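# Seat the blue-taped flask in a free shaker clamp

## Task

Put the glass flask with the blue tape into an empty clamp on the shaker so that its base sits fully down in the clamp and the clamp's spring ring encircles its conical body. Handle it gently: no hard squeeze, no heavy press on its rim, and the foil covering its mouth must stay intact. At the end, every other flask must still be seated in its clamp. Do not bend any clamp's legs or pry a spring ring off, do not strike any flask hard, and do not let any flask drop more than a few centimetres. Any of these failures fails the task.

## Robot and tools

ROBOT. Two UR7e arms, left_arm and right_arm, each with a Robotiq 140 two-finger gripper and a wrist camera. The fingers can fold at a hinge: grip a part with the outer quarter of the pads (near the fingertips) for a predictable squeeze. Deeper grips can wrap round a part, pull it inward and squeeze harder than asked, or hold loosely. A fingertip pushed end-on into a surface folds easily unless the fingers are fully shut, so a downward move can overrun a surface almost unnoticed.

FRAMES. Scene frame: origin at table-top height, midway between the nominal arm bases, +z up, +x out over the table, left_arm on the +y side. Calibrated base origins: left_arm (-0.027, +0.491, +0.013) m, right_arm (+0.044, -0.521, +0.013) m, each turned only slightly about z. Hand positions, orientations (quat wxyz), velocities and targets in results are in that arm's own base frame; fixed cameras and the table use the scene frame. Every commanded offset is along the axes of the arm's current Hand target. On the gripper, +z points along the fingers and y is the opening direction. end_effector_position is the point between the pads when closed; fingertips stick out roughly 33 mm past it (only about 9 mm when fully open). Printed poses may be off by a few centimetres.

THE 18-NUMBER ROW. Every motion argument is a row of 18 numbers, the first 9 for left_arm and the next 9 for right_arm, both always present: dx, dy, dz, rx, ry, rz, position, force_limit, speed. dx to rz are an offset (not a pose) from the Hand target as it stood when the action or move began, scaled so 1.0 = 0.6 m or 180 degrees; rx, ry, rz form a single rotation vector. Sending six zeros re-commands the current Hand target. Gripper numbers are absolute settings in [-1, 1]: position +1 is fully open (140 mm), about -0.8 is pads touching, -1 closes until blocked. force_limit sets the squeeze (about 14 N at -1 up to 58 N at +1 for a slow close); speed sets finger speed (about 30 mm/s at -1 to 250 at +1). A fast close squeezes much harder. Both start at +1. To leave a gripper unchanged, repeat its last three numbers; 0 is a real command.

TOOLS.
execute_actions(actions, cameras): actions is a list of actions; each action is a list of up to 15 rows, one per 1/30 s step, the last row held if shorter. Each row is an offset from the action's start, not from the previous row, so repeating an offset keeps moving further. An empty list returns state plus all camera images.
move(target, speed, blend, stop_force, zero, blocking, cameras): straight-line path toward one row or a list of up to 15 rows, all offsets measured from the same starting Hand targets. speed in m/s, 0.002 to 3.6, default 0.25 (turn rate up to twice that in rad/s), one value or one per target. blend in metres rounds corners in a list. stop_force in N, 3 to 120, ends an arm's path when its wrist sensor feels that much push; unreliable while the gripper rotates, and leave it out when backing off something you press on. zero (default true) re-zeros the sensor first. blocking=false returns after about 0.5 s while the move continues (not allowed with stop_force). Moves last at most 10 s and do not avoid obstacles. Keep paths away from an arm's own base.
wait(seconds 0 to 10), stop() to brake a running move, zoom_image(camera, region [x0,y0,x1,y1] at most 504 x 504 px) on the latest image of cam_head_left, cam_head_right, cam_high, cam_low, cam_left_wrist or cam_right_wrist (all 896x504), zero_wrist_force(arm), read_manual(section) for licences, finished_scene(scene 1 or 2) to end the scene irreversibly.

RESULTS. Each arm reports end_effector_position (m), quaternion, velocities, Hand target (the last commanded, possibly clipped pose that next offsets count from), joint positions and torques, wrist force and torque along the gripper axes plus the peak since last shown, motor temperatures, Tool commands, and gripper position_measured in counts (3 open, about 139 = 60 mm, 200 = 20 mm, 230 pads meet). object_status: 0 moving, 1 blocked while opening, 2 blocked while closing (a grip), 3 reached the target or pads met. Check for 2 after closing. move adds a move: line such as done, off_target, moving, held or fault, with limits=paced (pose clipped) or limits=held (steps withheld). Arms often rest short of the Hand target; the next command asks again, or send the missing distance.

CAUTIONS. Orientation commands are clipped to within 32 degrees of the current one per step. Arms are stiff: aiming even slightly past a firm contact can trigger a 10 s fault stop, as can about 150 N of outside force or a wrist torque of 25.7 N m. Approach slowly, with stop_force, and back off after contact. The clearance check limits arm-to-arm approach but not always; avoid any press between arms or a gripper closing on the other's fingers. Long holds or stretched poses heat motors (warning at 70 °C, brake at 85 °C). Lower flasks gently, grip them lightly, never drop or knock them, and keep everything on the table.

Each tool is called after "Call:" by a JSON object that holds its "method" and its "body".

## Session

Call:
{"method": "execute_actions", "body": {"actions": []}}

Scene clock: 0.00 s.
left_arm: end_effector_position=(+0.9512, -0.1013, +0.3088) position_measured=3 object_status=3 end_effector_quat_wxyz=(-0.049, +0.736, -0.287, +0.612) | right_arm: end_effector_position=(+1.0342, +0.1166, +0.2080) position_measured=3 object_status=3 end_effector_quat_wxyz=(+0.089, +0.871, -0.127, +0.466)
Joint positions: left_arm=[-0.225 -0.845 1.355 -3.401 -1.635 3.61] | right_arm=[0.086 -0.551 0.773 -2.74 -1.917 3.339]
Joint velocities: within noise
Joint torques (N m): no reading
Motor temperatures (°C): left_arm=[32 33 29 37 41 42] | right_arm=[36 24 32 36 38 42]
Wrist force (N): no reading
Wrist torque (N m): no reading
Wrist force, peak (N): no reading
Hand target: left_arm +0.9512, -0.1013, +0.3088; -0.049, +0.736, -0.287, +0.612 | right_arm +1.0342, +0.1166, +0.2080; +0.089, +0.871, -0.127, +0.466
Tool commands: left_gripper/position=+1.0 left_gripper/force_limit=+1.0 left_gripper/speed=+1.0 right_gripper/position=+1.0 right_gripper/force_limit=+1.0 right_gripper/speed=+1.0

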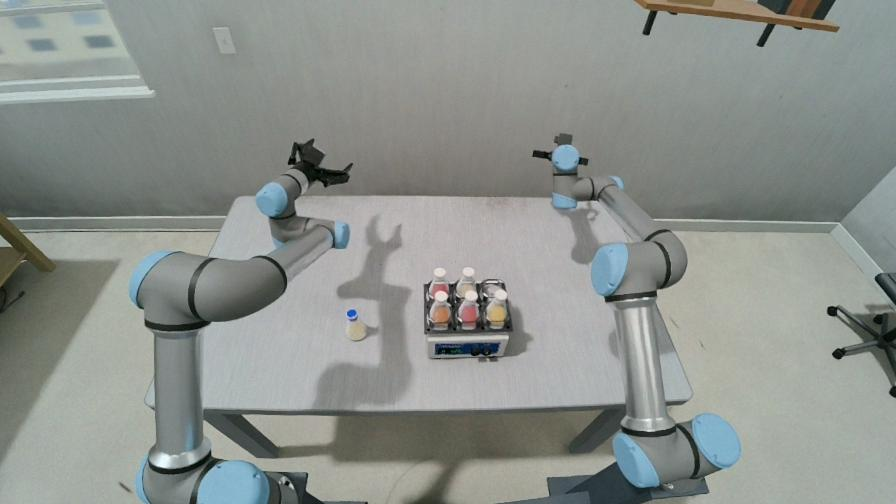

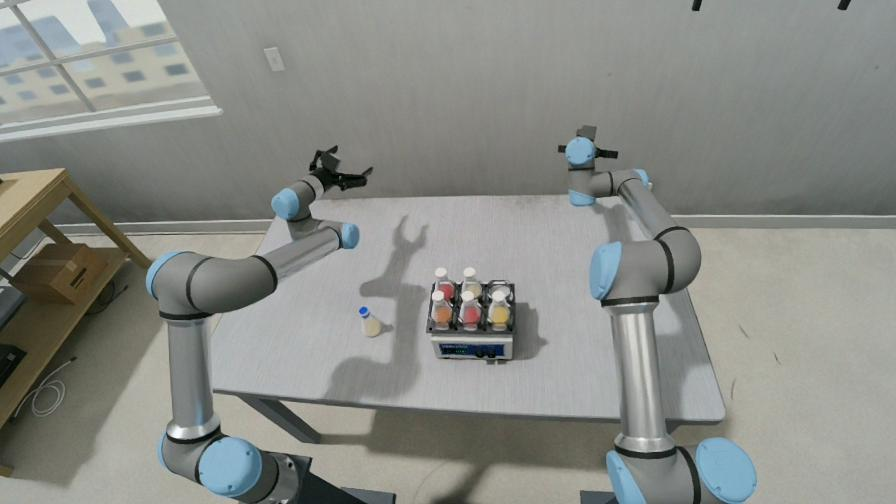

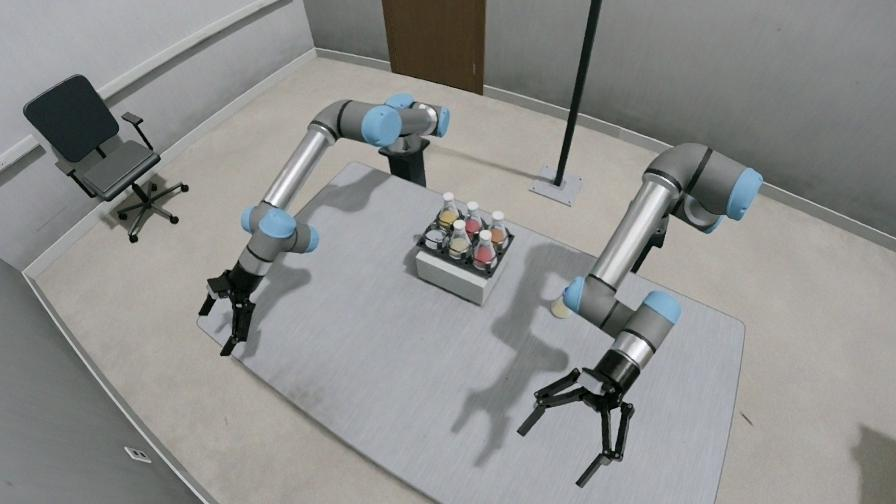

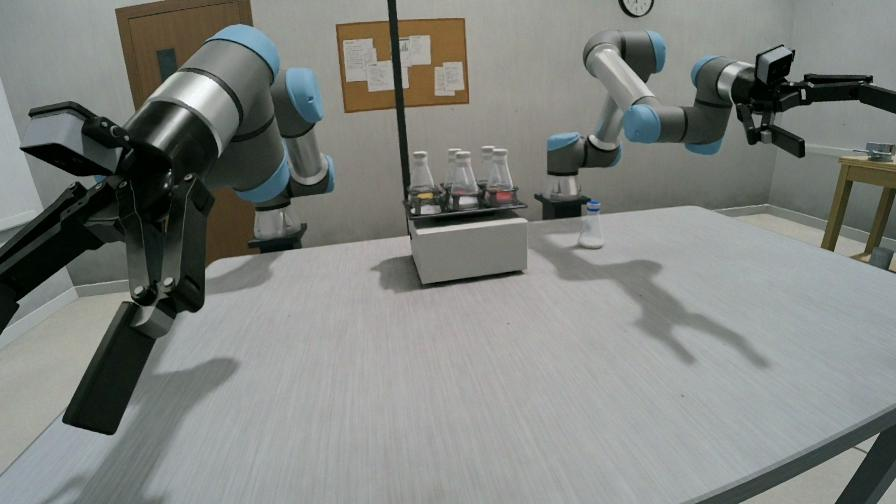

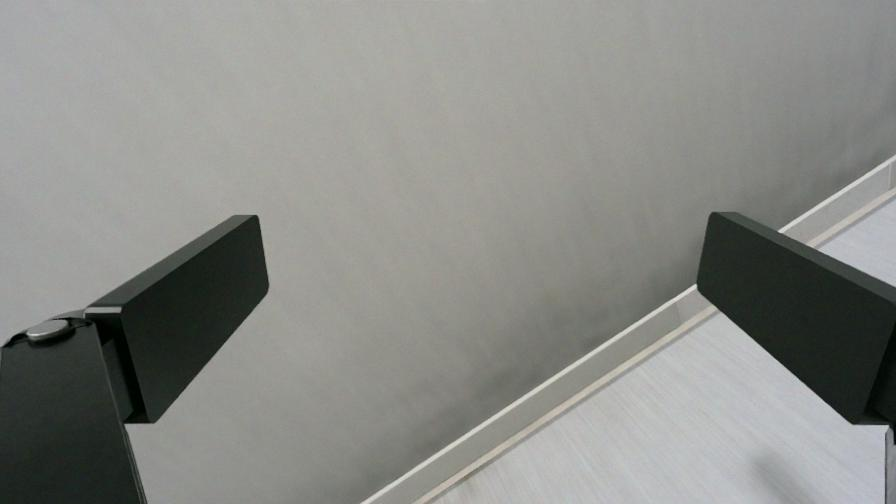

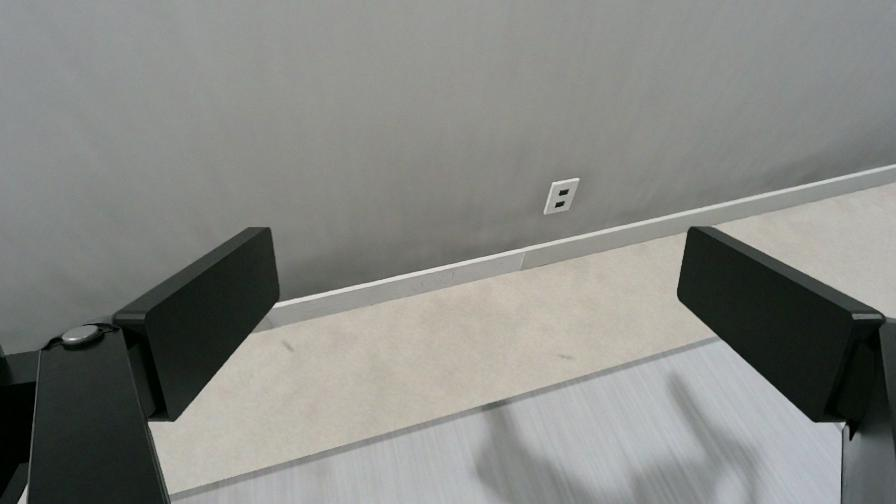

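Call:
{"method": "zoom_image", "body": {"camera": "cam_head_left", "region": [320, 240, 540, 370]}}

Call:
{"method": "zoom_image", "body": {"camera": "cam_head_right", "region": [340, 240, 560, 370]}}

Call:
{"method": "zoom_image", "body": {"camera": "cam_high", "region": [400, 180, 600, 330]}}

Call:
{"method": "zoom_image", "body": {"camera": "cam_low", "region": [380, 130, 640, 300]}}

Scaled by 2.291 from the camera's 896x504 image, which has a finer 1280x720 frame.

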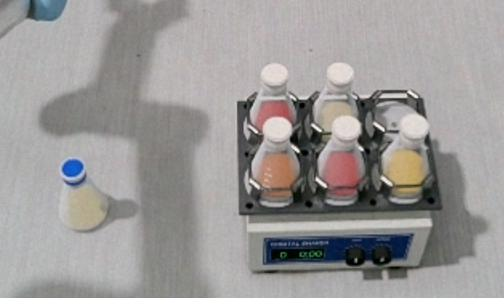

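Scaled by 2.291 from the camera's 896x504 image, which has a finer 1280x720 frame.

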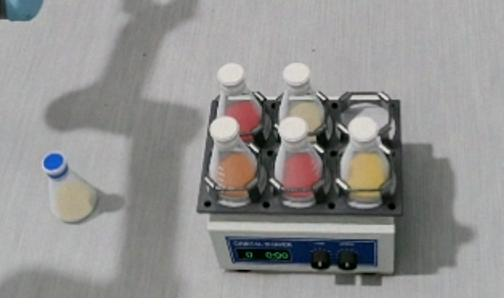

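Scaled by 2.520 from the camera's 896x504 image, which has a finer 1280x720 frame.

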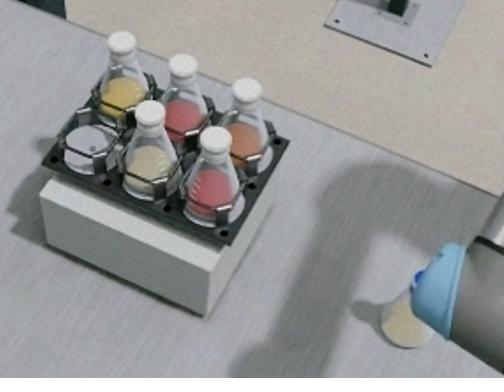

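Scaled by 1.938 from the camera's 896x504 image, which has a finer 1280x720 frame.

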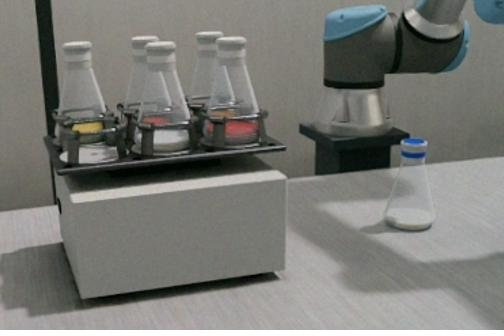

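Call:
{"method": "move", "body": {"target": [0.227,0.280,-0.633,-0.034,-0.428,-0.201,1,-1,-1,0,0,0,0,0,0,1,1,1], "cameras": ["cam_left_wrist","cam_head_left"]}}

Scene clock: 58.90 s.
left_arm: end_effector_position=(+0.5499, -0.2010, +0.4502) position_measured=3 object_status=3 end_effector_quat_wxyz=(+0.000, +1.000, +0.001, +0.000) | right_arm: end_effector_position=(+1.0342, +0.1166, +0.2080) position_measured=3 object_status=3 end_effector_quat_wxyz=(+0.089, +0.871, -0.127, +0.466)
Joint positions: left_arm=[-0.58 -1.26 0.742 -1.052 -1.57 2.559] | right_arm=[0.086 -0.551 0.773 -2.74 -1.917 3.339]
Joint torques (N m): left_arm=[5.4 -49.4 -20.48 -1.43 0.03 1.01] | right_arm=[-0.89 -59.03 -26.34 -3.47 -0.39 -0.08]
Wrist force (N): left_arm=[2.2 0.2 -2.8] | right_arm=[0.0 0.1 -0.3]
Wrist torque (N m): left_arm=[-0.10 -0.87 -0.07] | right_arm=[0.01 -0.02 -0.01]
Wrist force, peak (N): left_arm=[2.2 0.2 -3.3] | right_arm=[0.3 0.0 -0.3]
Hand target: left_arm +0.5498, -0.2009, +0.4503; +0.000, +1.000, +0.001, +0.000 | right_arm +1.0342, +0.1166, +0.2080; +0.089, +0.871, -0.127, +0.466
Off the commanded pose: left_arm 0.000 m, 0 deg | right_arm 0.000 m, 0 deg.
move: done
Images, in order (width x height): cam_head_left 896x504, cam_left_wrist 896x504.

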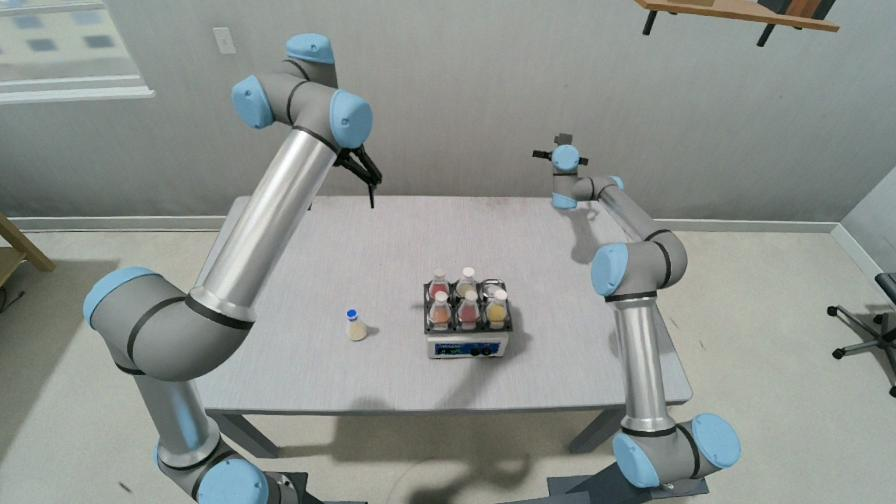

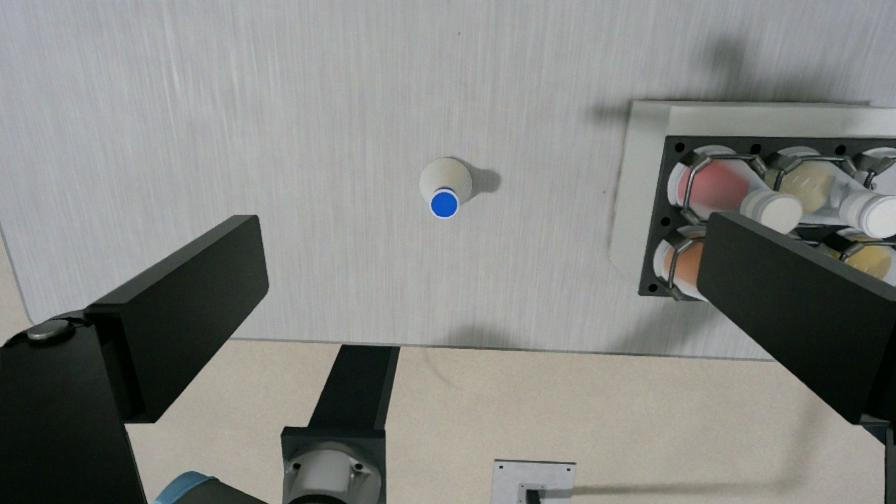

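Call:
{"method": "move", "body": {"target": [0.083,0.632,0,0,0,0,1,-1,-1,0,0,0,0,0,0,1,1,1], "cameras": ["cam_left_wrist"]}}

Call:
{"method": "zoom_image", "body": {"camera": "cam_left_wrist", "region": [230, 40, 630, 300]}}

Scene clock: 75.13 s.
left_arm: end_effector_position=(+0.5996, -0.5792, +0.4489) position_measured=3 object_status=3 end_effector_quat_wxyz=(+0.133, +0.982, +0.001, +0.132) | right_arm: end_effector_position=(+1.0342, +0.1166, +0.2080) position_measured=3 object_status=3 end_effector_quat_wxyz=(+0.089, +0.871, -0.127, +0.466)
Joint positions: left_arm=[-0.951 -0.738 0.035 -1.241 -1.511 2.2] | right_arm=[0.086 -0.551 0.773 -2.74 -1.917 3.339]
Joint torques (N m): left_arm=[-4.79 -67.9 -30.75 -5.6 0.63 2.44] | right_arm=[-0.53 -59.85 -26.04 -3.34 -0.5 -0.05]
Wrist force (N): left_arm=[2.5 0.4 -3.4] | right_arm=[0.1 -0.1 0.0]
Wrist torque (N m): left_arm=[-0.15 -0.83 0.01] | right_arm=[-0.01 -0.02 -0.01]
Wrist force, peak (N): left_arm=[2.1 -3.3 -2.8] | right_arm=[0.0 -0.4 -0.1]
Hand target: left_arm +0.6003, -0.5800, +0.4499; +0.000, +1.000, +0.001, +0.000 | right_arm +1.0342, +0.1166, +0.2080; +0.089, +0.871, -0.127, +0.466
Off the commanded pose: left_arm 0.001 m, 22 deg | right_arm 0.000 m, 0 deg.
elbow stopped short (left arm): the move would have taken joint 3 (elbow) straighter than the controller allows.
move: off_target (left_arm)
Images, in order (width x height): cam_left_wrist 896x504.

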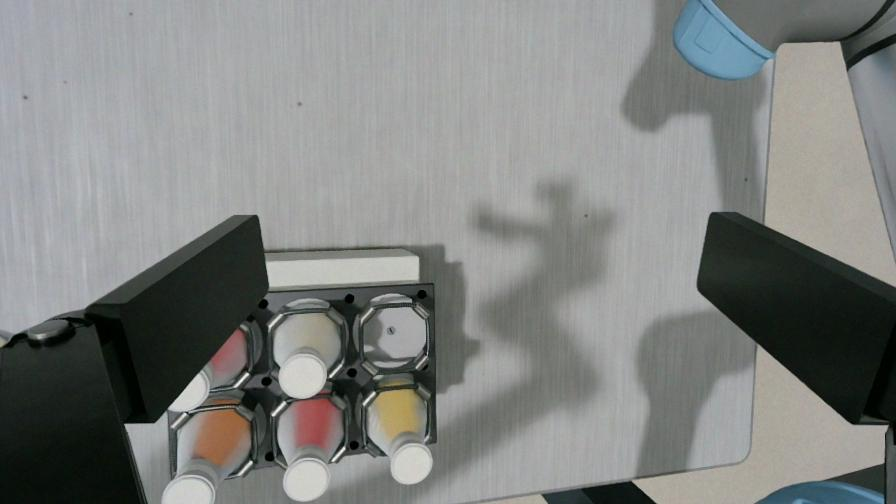

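Scaled by 1.260 from the camera's 896x504 image, which has a finer 1280x720 frame.

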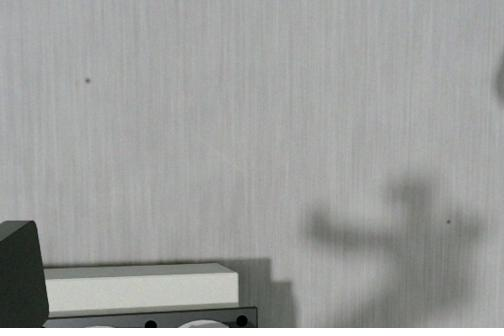

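Call:
{"method": "move", "body": {"target": [-0.12,-0.167,0,0,0,0,1,-1,-1,0,0,0,0,0,0,1,1,1], "cameras": ["cam_left_wrist"]}}

Call:
{"method": "zoom_image", "body": {"camera": "cam_left_wrist", "region": [330, 100, 630, 300]}}

Scene clock: 85.63 s.
left_arm: end_effector_position=(+0.5275, -0.4793, +0.4492) position_measured=3 object_status=3 end_effector_quat_wxyz=(+0.035, +0.999, +0.001, +0.036) | right_arm: end_effector_position=(+1.0342, +0.1166, +0.2080) position_measured=3 object_status=3 end_effector_quat_wxyz=(+0.089, +0.871, -0.127, +0.466)
Joint positions: left_arm=[-0.932 -0.817 0.035 -0.888 -1.555 2.208] | right_arm=[0.086 -0.551 0.773 -2.74 -1.917 3.339]
Joint torques (N m): left_arm=[-6.42 -38.18 -18.72 -3.04 1.79 -1] | right_arm=[-0.4 -59.58 -26.44 -3.41 -0.27 -0.14]
Wrist force (N): left_arm=[2.1 0.4 -3.1] | right_arm=[0.0 0.0 0.0]
Wrist torque (N m): left_arm=[-0.07 -0.85 -0.07] | right_arm=[-0.01 -0.02 0.00]
Wrist force, peak (N): left_arm=[2.9 0.8 -3.3] | right_arm=[0.2 -0.3 0.1]
Hand target: left_arm +0.5281, -0.4799, +0.4500; +0.000, +1.000, +0.001, +0.000 | right_arm +1.0342, +0.1166, +0.2080; +0.089, +0.871, -0.127, +0.466
Off the commanded pose: left_arm 0.001 m, 6 deg | right_arm 0.000 m, 0 deg.
elbow stopped short (left arm): the move would have taken joint 3 (elbow) straighter than the controller allows.
move: off_target (left_arm)
Images, in order (width x height): cam_left_wrist 896x504.

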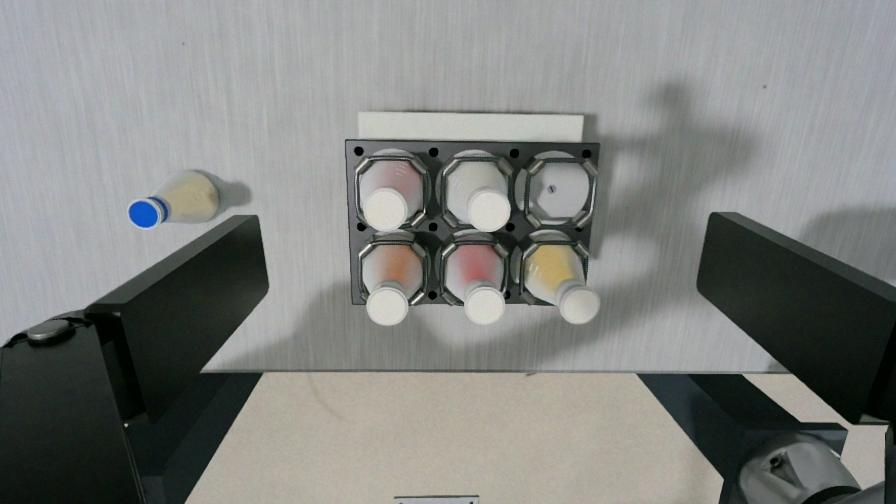

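Scaled by 1.680 from the camera's 896x504 image, which has a finer 1280x720 frame.

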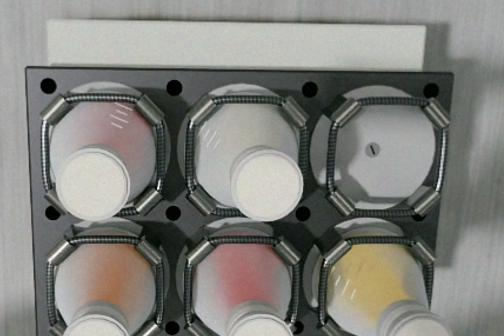

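Call:
{"method": "move", "body": {"target": [-0.077,-0.472,0.333,0,0,0,1,-1,-1,0,0,0,0,0,0,1,1,1], "cameras": ["cam_left_wrist"]}}

Call:
{"method": "zoom_image", "body": {"camera": "cam_left_wrist", "region": [300, 120, 600, 320]}}

Call:
{"method": "zoom_image", "body": {"camera": "cam_low", "region": [530, 180, 650, 260]}}

Scene clock: 152.03 s.
left_arm: end_effector_position=(+0.4813, -0.1967, +0.2507) position_measured=3 object_status=3 end_effector_quat_wxyz=(+0.000, +1.000, +0.001, +0.000) | right_arm: end_effector_position=(+1.0342, +0.1166, +0.2080) position_measured=3 object_status=3 end_effector_quat_wxyz=(+0.089, +0.871, -0.127, +0.466)
Joint positions: left_arm=[-0.647 -1.543 1.608 -1.635 -1.57 2.492] | right_arm=[0.086 -0.551 0.773 -2.74 -1.917 3.339]
Joint torques (N m): left_arm=[4.1 -14.48 -16.94 -1.81 -1.19 -1.02] | right_arm=[-0.96 -60 -27.29 -3.29 -0.36 -0.21]
Wrist force (N): left_arm=[1.9 0.3 -2.5] | right_arm=[0.0 0.1 0.0]
Wrist torque (N m): left_arm=[-0.08 -0.83 0.07] | right_arm=[0.01 -0.01 -0.01]
Wrist force, peak (N): left_arm=[2.3 1.3 -5.1] | right_arm=[0.1 -0.1 -0.3]
Hand target: left_arm +0.4813, -0.1967, +0.2505; +0.000, +1.000, +0.001, +0.000 | right_arm +1.0342, +0.1166, +0.2080; +0.089, +0.871, -0.127, +0.466
Off the commanded pose: left_arm 0.000 m, 0 deg | right_arm 0.000 m, 0 deg.
move: done
Images, in order (width x height): cam_left_wrist 896x504.

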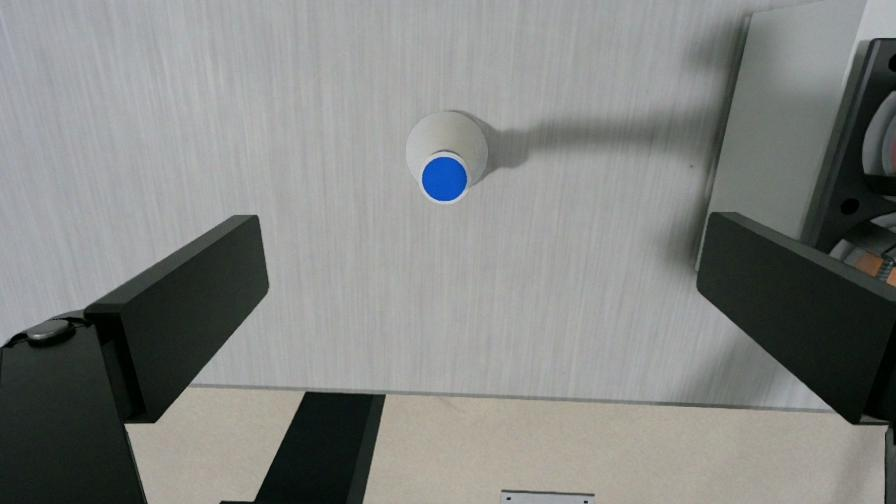

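Scaled by 1.680 from the camera's 896x504 image, which has a finer 1280x720 frame.

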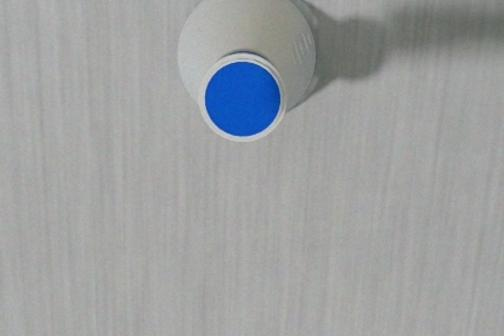

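This scene's latest camera images include none from cam_low. They are from: cam_left_wrist. cam_low's image comes with the result of a call that names it in "cameras".

Call:
{"method": "wait", "body": {"seconds": 0, "cameras": ["cam_low"]}}

Call:
{"method": "zoom_image", "body": {"camera": "cam_low", "region": [560, 190, 630, 260]}}

Scene clock: 167.30 s.
left_arm: end_effector_position=(+0.4813, -0.1967, +0.2505) position_measured=3 object_status=3 end_effector_quat_wxyz=(+0.000, +1.000, +0.001, +0.000) | right_arm: end_effector_position=(+1.0342, +0.1166, +0.2080) position_measured=3 object_status=3 end_effector_quat_wxyz=(+0.089, +0.871, -0.127, +0.466)
Joint positions: left_arm=[-0.647 -1.543 1.609 -1.635 -1.57 2.492] | right_arm=[0.086 -0.551 0.773 -2.74 -1.917 3.339]
Joint torques (N m): left_arm=[5.13 -13.36 -14.53 -5.43 -1.69 2.39] | right_arm=[-0.65 -60.24 -26.83 -3.19 -0.42 -0.35]
Wrist force (N): left_arm=[2.0 0.0 -2.8] | right_arm=[0.1 -0.2 -0.1]
Wrist torque (N m): left_arm=[-0.13 -0.83 0.07] | right_arm=[-0.04 -0.03 -0.01]
Wrist force, peak (N): left_arm=[1.9 0.0 -3.0] | right_arm=[-0.1 -0.1 -0.3]
Hand target: left_arm +0.4813, -0.1967, +0.2505; +0.000, +1.000, +0.001, +0.000 | right_arm +1.0342, +0.1166, +0.2080; +0.089, +0.871, -0.127, +0.466
Tool commands: left_gripper/position=+1.0 left_gripper/force_limit=-1.0 left_gripper/speed=-1.0 right_gripper/position=+1.0 right_gripper/force_limit=+1.0 right_gripper/speed=+1.0
Off the commanded pose: left_arm 0.000 m, 0 deg | right_arm 0.000 m, 0 deg.
Images, in order (width x height): cam_low 896x504.

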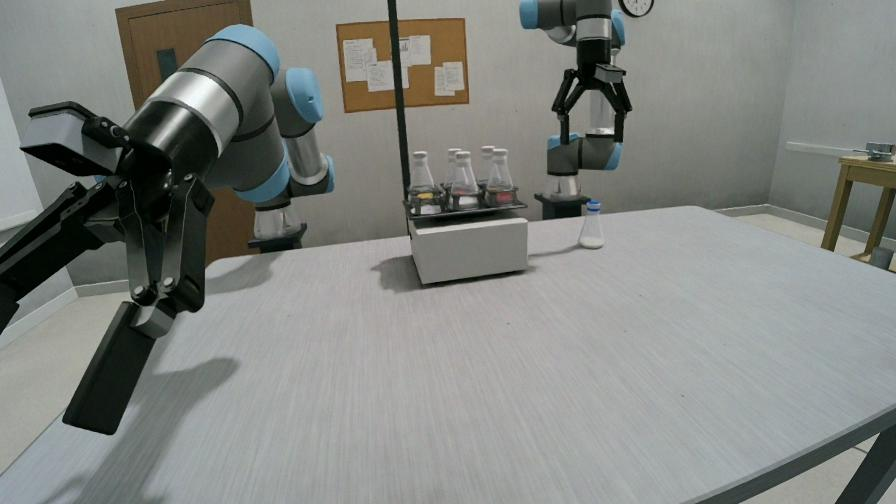

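Scaled by 7.200 from the camera's 896x504 image, which has a finer 1280x720 frame.

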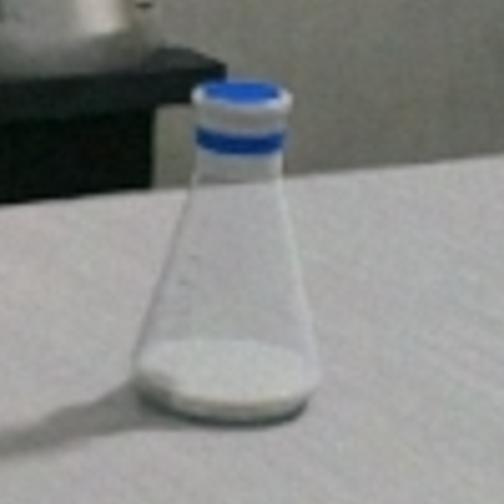

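Call:
{"method": "move", "body": {"target": [-0.0033,-0.0142,0.15,0,0,0,0,-1,0,0,0,0,0,0,0,1,1,1], "cameras": ["cam_left_wrist","cam_low"]}}

Call:
{"method": "zoom_image", "body": {"camera": "cam_low", "region": [550, 180, 640, 260]}}

Scene clock: 200.97 s.
left_arm: end_effector_position=(+0.4793, -0.1881, +0.1605) position_measured=129 object_status=3 end_effector_quat_wxyz=(+0.000, +1.000, +0.001, +0.000) | right_arm: end_effector_position=(+1.0342, +0.1166, +0.2080) position_measured=3 object_status=3 end_effector_quat_wxyz=(+0.089, +0.871, -0.127, +0.466)
Joint positions: left_arm=[-0.636 -1.517 1.815 -1.868 -1.57 2.504] | right_arm=[0.086 -0.551 0.773 -2.74 -1.917 3.339]
Joint torques (N m): left_arm=[-6.26 -38.4 -16.64 -5.02 1.61 -1.82] | right_arm=[-1.58 -59.73 -26.73 -3.28 -0.46 -0.15]
Wrist force (N): left_arm=[1.8 0.3 -2.9] | right_arm=[0.1 -0.1 -0.3]
Wrist torque (N m): left_arm=[-0.06 -0.80 -0.06] | right_arm=[-0.04 -0.04 0.00]
Wrist force, peak (N): left_arm=[1.9 0.1 -5.6] | right_arm=[0.1 -0.2 -0.3]
Hand target: left_arm +0.4793, -0.1881, +0.1605; +0.000, +1.000, +0.001, +0.000 | right_arm +1.0342, +0.1166, +0.2080; +0.089, +0.871, -0.127, +0.466
Off the commanded pose: left_arm 0.000 m, 0 deg | right_arm 0.000 m, 0 deg.
move: done
Images, in order (width x height): cam_low 896x504, cam_left_wrist 896x504.

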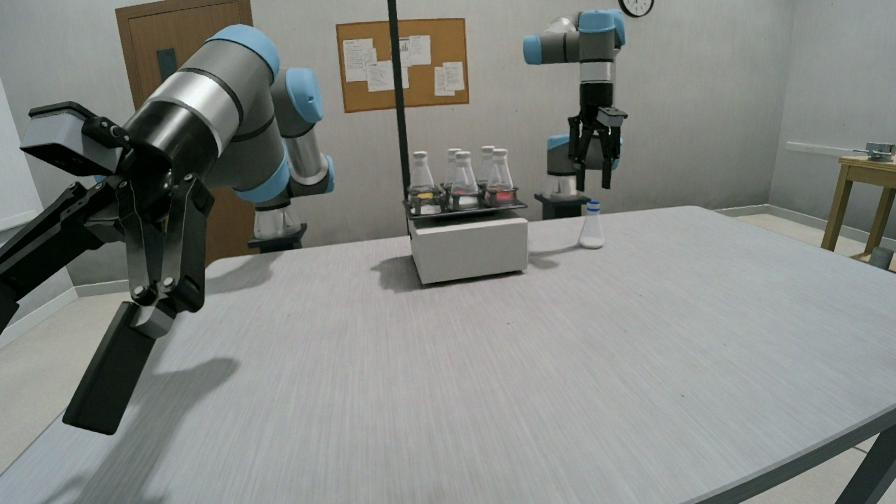

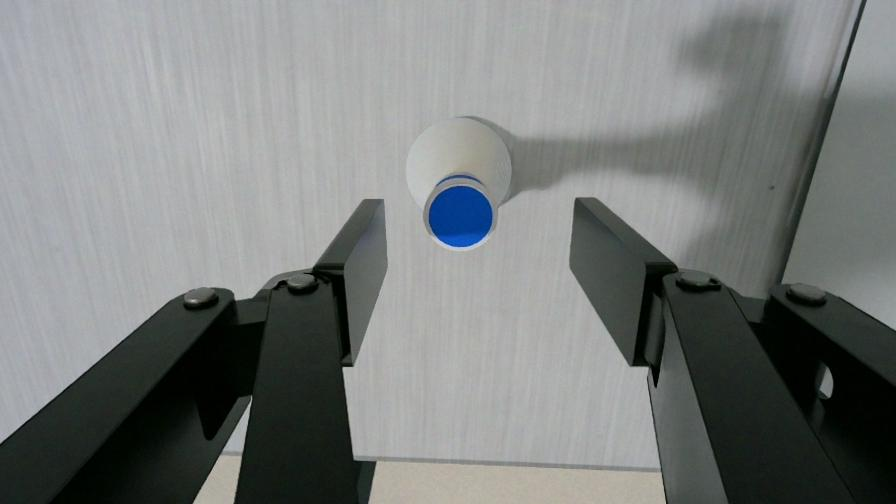

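Scaled by 5.600 from the camera's 896x504 image, which has a finer 1280x720 frame.

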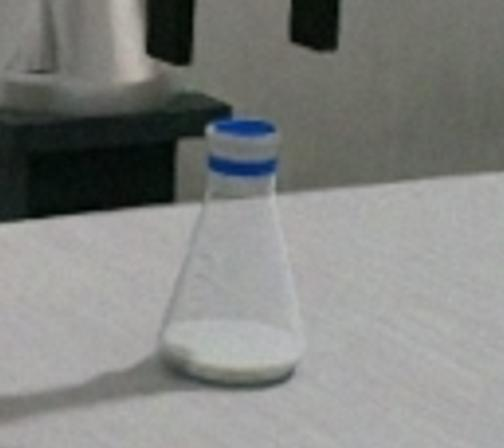

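Call:
{"method": "move", "body": {"target": [-0.0055,-0.0018,0.104,0,0,0,0,-1,0,0,0,0,0,0,0,1,1,1], "cameras": ["cam_left_wrist","cam_low"], "speed": 0.15}}

Call:
{"method": "zoom_image", "body": {"camera": "cam_low", "region": [550, 180, 640, 260]}}

Scene clock: 221.00 s.
left_arm: end_effector_position=(+0.4759, -0.1870, +0.0980) position_measured=129 object_status=3 end_effector_quat_wxyz=(+0.000, +1.000, +0.001, +0.000) | right_arm: end_effector_position=(+1.0342, +0.1166, +0.2080) position_measured=3 object_status=3 end_effector_quat_wxyz=(+0.089, +0.871, -0.127, +0.466)
Joint positions: left_arm=[-0.638 -1.468 1.933 -2.035 -1.57 2.501] | right_arm=[0.086 -0.551 0.773 -2.74 -1.917 3.339]
Joint torques (N m): left_arm=[1.61 -41 -27.26 -3.89 0.03 -0.71] | right_arm=[-0.12 -60.53 -26.54 -3.09 -0.53 -0.25]
Wrist force (N): left_arm=[1.7 0.0 -2.9] | right_arm=[0.1 -0.1 0.0]
Wrist torque (N m): left_arm=[-0.12 -0.79 0.08] | right_arm=[-0.03 -0.05 -0.01]
Wrist force, peak (N): left_arm=[1.8 0.1 -5.6] | right_arm=[0.2 -0.2 -0.2]
Hand target: left_arm +0.4759, -0.1870, +0.0981; +0.000, +1.000, +0.001, +0.000 | right_arm +1.0342, +0.1166, +0.2080; +0.089, +0.871, -0.127, +0.466
Off the commanded pose: left_arm 0.000 m, 0 deg | right_arm 0.000 m, 0 deg.
move: done
Images, in order (width x height): cam_low 896x504, cam_left_wrist 896x504.

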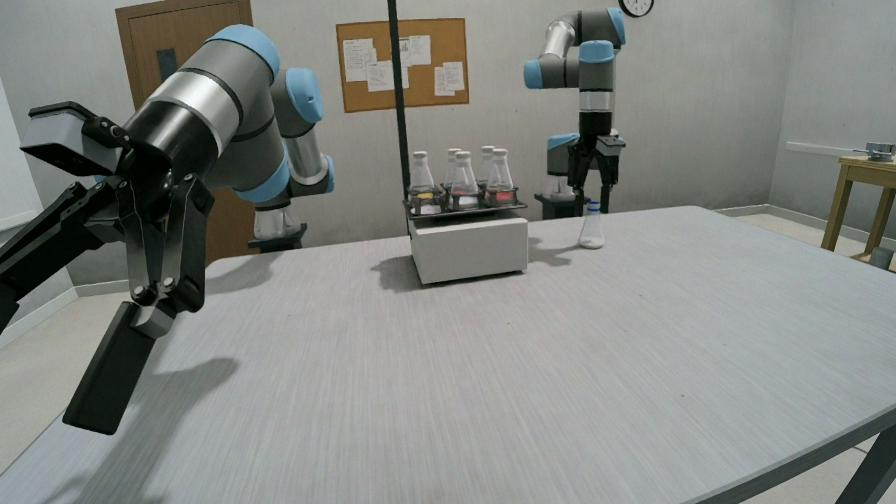

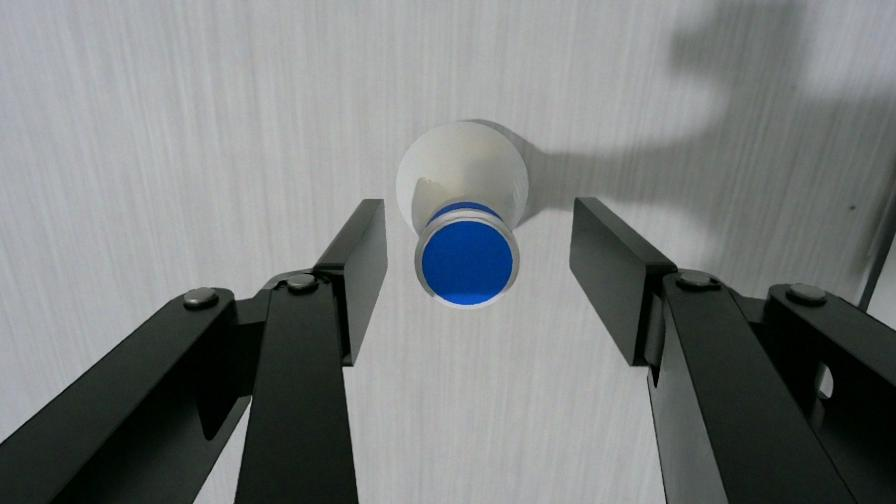

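Scaled by 5.600 from the camera's 896x504 image, which has a finer 1280x720 frame.

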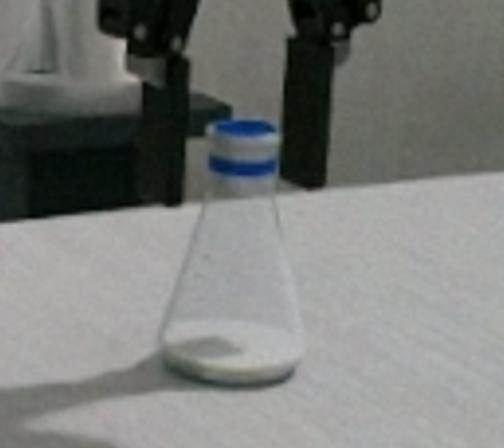

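Call:
{"method": "move", "body": {"target": [0,-0.002,-0.0033,0,0,0,-1,-1,-1,0,0,0,0,0,0,1,1,1]}}

Call:
{"method": "wait", "body": {"seconds": 1.5, "cameras": ["cam_left_wrist","cam_low"]}}

Call:
{"method": "zoom_image", "body": {"camera": "cam_low", "region": [550, 180, 640, 260]}}

Scene clock: 233.87 s.
left_arm: end_effector_position=(+0.4759, -0.1857, +0.1001) position_measured=182 object_status=0 end_effector_quat_wxyz=(+0.000, +1.000, +0.001, +0.000) | right_arm: end_effector_position=(+1.0342, +0.1166, +0.2080) position_measured=3 object_status=3 end_effector_quat_wxyz=(+0.089, +0.871, -0.127, +0.466)
Joint positions: left_arm=[-0.636 -1.471 1.931 -2.03 -1.57 2.503] | right_arm=[0.086 -0.551 0.773 -2.74 -1.917 3.339]
Joint torques (N m): left_arm=[0.35 -27.64 -29.86 -5.2 -0.25 0.55] | right_arm=[-0.49 -60 -25.87 -3.3 -0.43 -0.32]
Wrist force (N): left_arm=[1.8 -0.4 -3.6] | right_arm=[0.1 0.1 0.0]
Wrist torque (N m): left_arm=[-0.04 -0.83 -0.05] | right_arm=[0.01 -0.04 -0.01]
Wrist force, peak (N): left_arm=[2.0 -0.6 -4.4] | right_arm=[0.3 -0.2 -0.1]
Hand target: left_arm +0.4759, -0.1858, +0.1001; +0.000, +1.000, +0.001, +0.000 | right_arm +1.0342, +0.1166, +0.2080; +0.089, +0.871, -0.127, +0.466
Off the commanded pose: left_arm 0.000 m, 0 deg | right_arm 0.000 m, 0 deg.
move: done

Scene clock: 235.37 s.
left_arm: end_effector_position=(+0.4759, -0.1858, +0.1001) position_measured=182 object_status=2 end_effector_quat_wxyz=(+0.000, +1.000, +0.001, +0.000) | right_arm: end_effector_position=(+1.0342, +0.1166, +0.2080) position_measured=3 object_status=3 end_effector_quat_wxyz=(+0.089, +0.871, -0.127, +0.466)
Joint positions: left_arm=[-0.636 -1.471 1.931 -2.03 -1.57 2.503] | right_arm=[0.086 -0.551 0.773 -2.74 -1.917 3.339]
Joint torques (N m): left_arm=[-6.44 -14.38 -23.93 -5.12 -0.21 -1.95] | right_arm=[-0.82 -60.28 -26.13 -3.12 -0.52 -0.11]
Wrist force (N): left_arm=[1.9 -0.5 -4.2] | right_arm=[-0.1 0.1 -0.2]
Wrist torque (N m): left_arm=[-0.04 -0.83 -0.05] | right_arm=[0.01 0.01 -0.01]
Wrist force, peak (N): left_arm=[2.0 -0.5 -4.5] | right_arm=[0.0 -0.2 -0.1]
Hand target: left_arm +0.4759, -0.1858, +0.1001; +0.000, +1.000, +0.001, +0.000 | right_arm +1.0342, +0.1166, +0.2080; +0.089, +0.871, -0.127, +0.466
Tool commands: left_gripper/position=-1.0 left_gripper/force_limit=-1.0 left_gripper/speed=-1.0 right_gripper/position=+1.0 right_gripper/force_limit=+1.0 right_gripper/speed=+1.0
Off the commanded pose: left_arm 0.000 m, 0 deg | right_arm 0.000 m, 0 deg.
wait: 1.50 s; at rest by 0.17 s
Images, in order (width x height): cam_low 896x504, cam_left_wrist 896x504.

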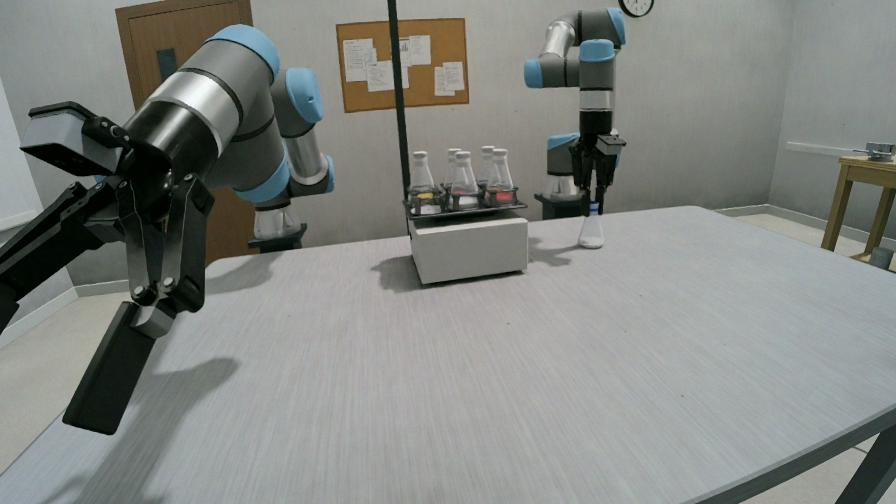

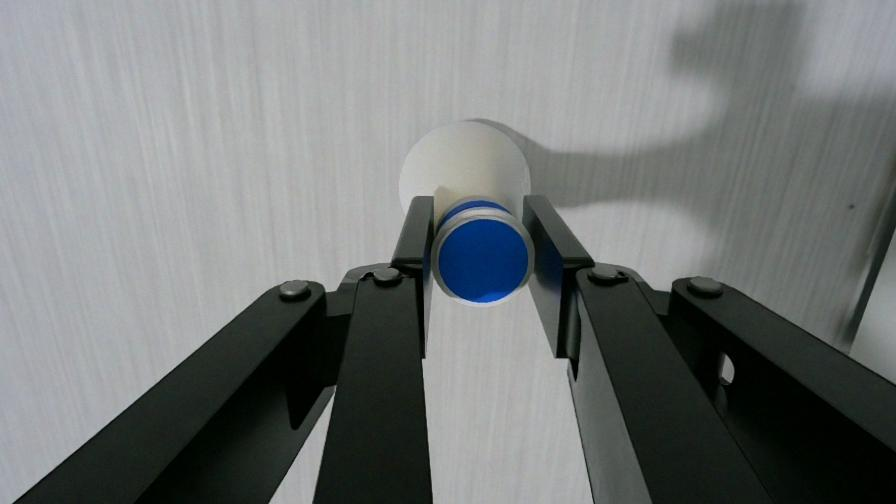

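Scaled by 5.600 from the camera's 896x504 image, which has a finer 1280x720 frame.

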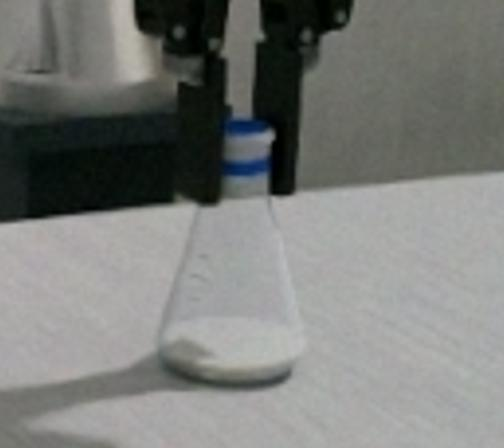

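Call:
{"method": "move", "body": {"target": [[0,0,-0.442,0,0,0,-1,-1,-1,0,0,0,0,0,0,1,1,1],[0.0435,0.557,-0.442,0,0,0,-1,-1,-1,0,0,0,0,0,0,1,1,1],[0.0435,0.640,-0.433,0,0,0,-1,-1,-1,0,0,0,0,0,0,1,1,1]], "cameras": ["cam_left_wrist","cam_low","cam_high","cam_head_right"], "blend": [0.06,0.02,0], "speed": 0.2}}

Call:
{"method": "zoom_image", "body": {"camera": "cam_low", "region": [390, 80, 550, 220]}}

Call:
{"method": "zoom_image", "body": {"camera": "cam_high", "region": [360, 130, 560, 310]}}

Scene clock: 261.30 s.
left_arm: end_effector_position=(+0.5024, -0.5693, +0.3591) position_measured=182 object_status=2 end_effector_quat_wxyz=(+0.007, +1.000, +0.001, +0.006) end_effector_velocity=(-0.001, +0.000, +0.000) end_effector_angular_velocity=(+0.000, +0.001, +0.000) | right_arm: end_effector_position=(+1.0342, +0.1166, +0.2080) position_measured=3 object_status=3 end_effector_quat_wxyz=(+0.089, +0.871, -0.127, +0.466)
Joint positions: left_arm=[-1.025 -0.684 0.035 -0.941 -1.568 2.114] | right_arm=[0.086 -0.551 0.773 -2.74 -1.917 3.339]
Joint velocities: left_arm=[0 0.002 -0.005 0.003 -0.001 -0.001] | right_arm=[within noise]
Joint torques (N m): left_arm=[-0.3 -45.28 -31.22 -1.16 1.54 2.1] | right_arm=[-0.75 -60.27 -27.38 -3.24 -0.5 -0.55]
Wrist force (N): left_arm=[2.2 0.0 -2.2] | right_arm=[-0.1 0.0 0.0]
Wrist torque (N m): left_arm=[-0.13 -0.90 -0.05] | right_arm=[-0.01 0.00 -0.01]
Wrist force, peak (N): left_arm=[2.1 -0.8 -4.7] | right_arm=[-0.3 0.1 0.2]
Hand target: left_arm +0.5029, -0.5699, +0.3596; +0.000, +1.000, +0.001, +0.000 | right_arm +1.0342, +0.1166, +0.2080; +0.089, +0.871, -0.127, +0.466
Off the commanded pose: left_arm 0.001 m, 1 deg | right_arm 0.000 m, 0 deg.
elbow stopped short (left arm): the move would have taken joint 3 (elbow) straighter than the controller allows.
move: done
Images, in order (width x height): cam_head_right 896x504, cam_high 896x504, cam_low 896x504, cam_left_wrist 896x504.

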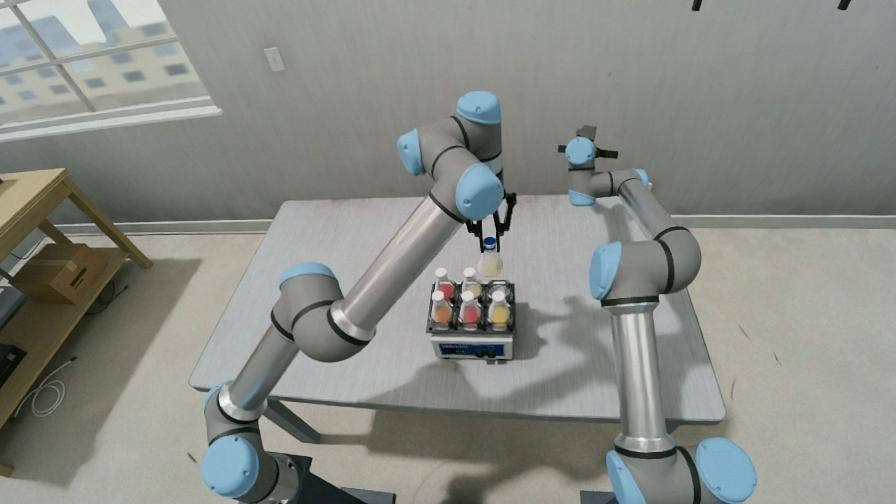

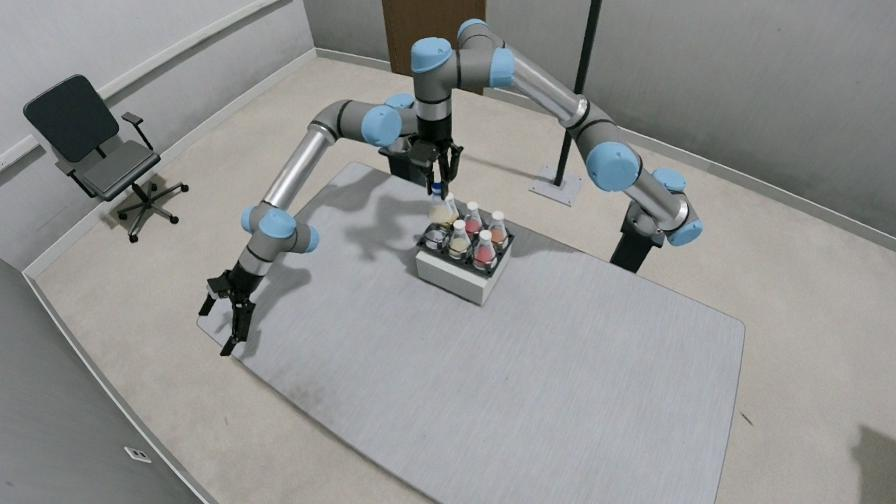

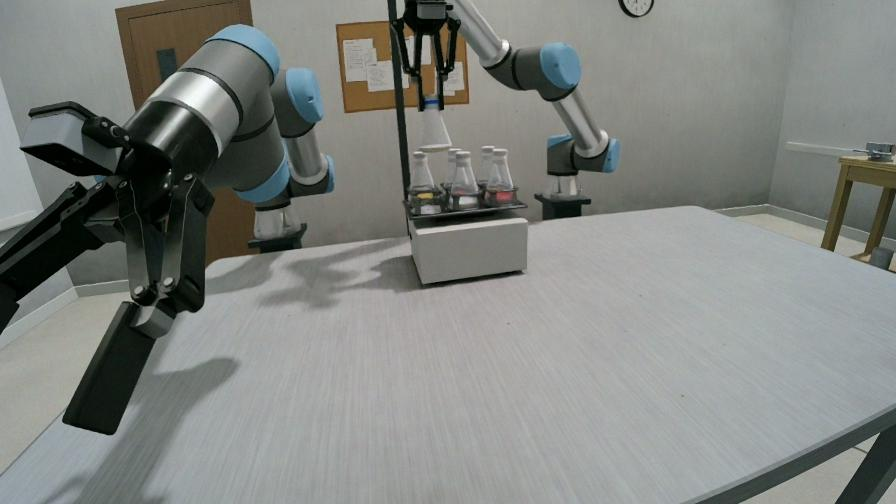

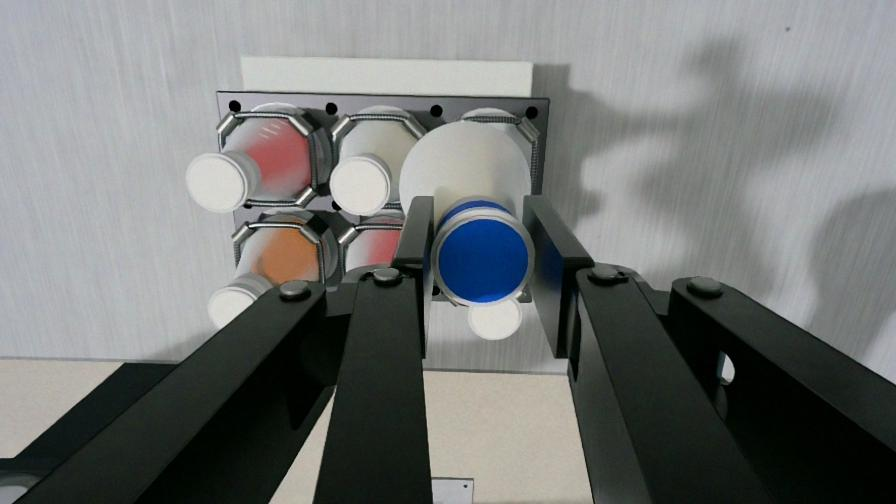

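Scaled by 3.150 from the camera's 896x504 image, which has a finer 1280x720 frame.

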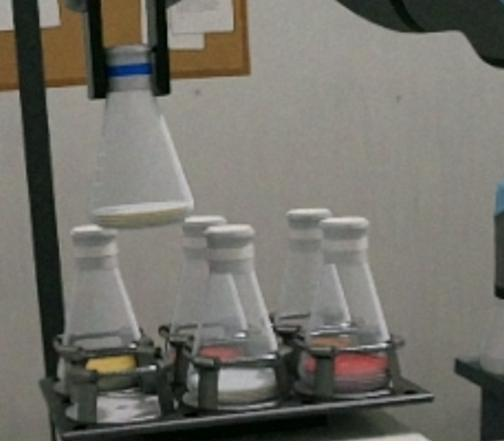

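Scaled by 2.520 from the camera's 896x504 image, which has a finer 1280x720 frame.

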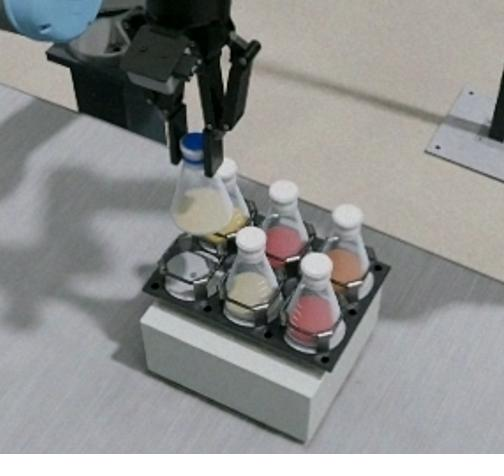

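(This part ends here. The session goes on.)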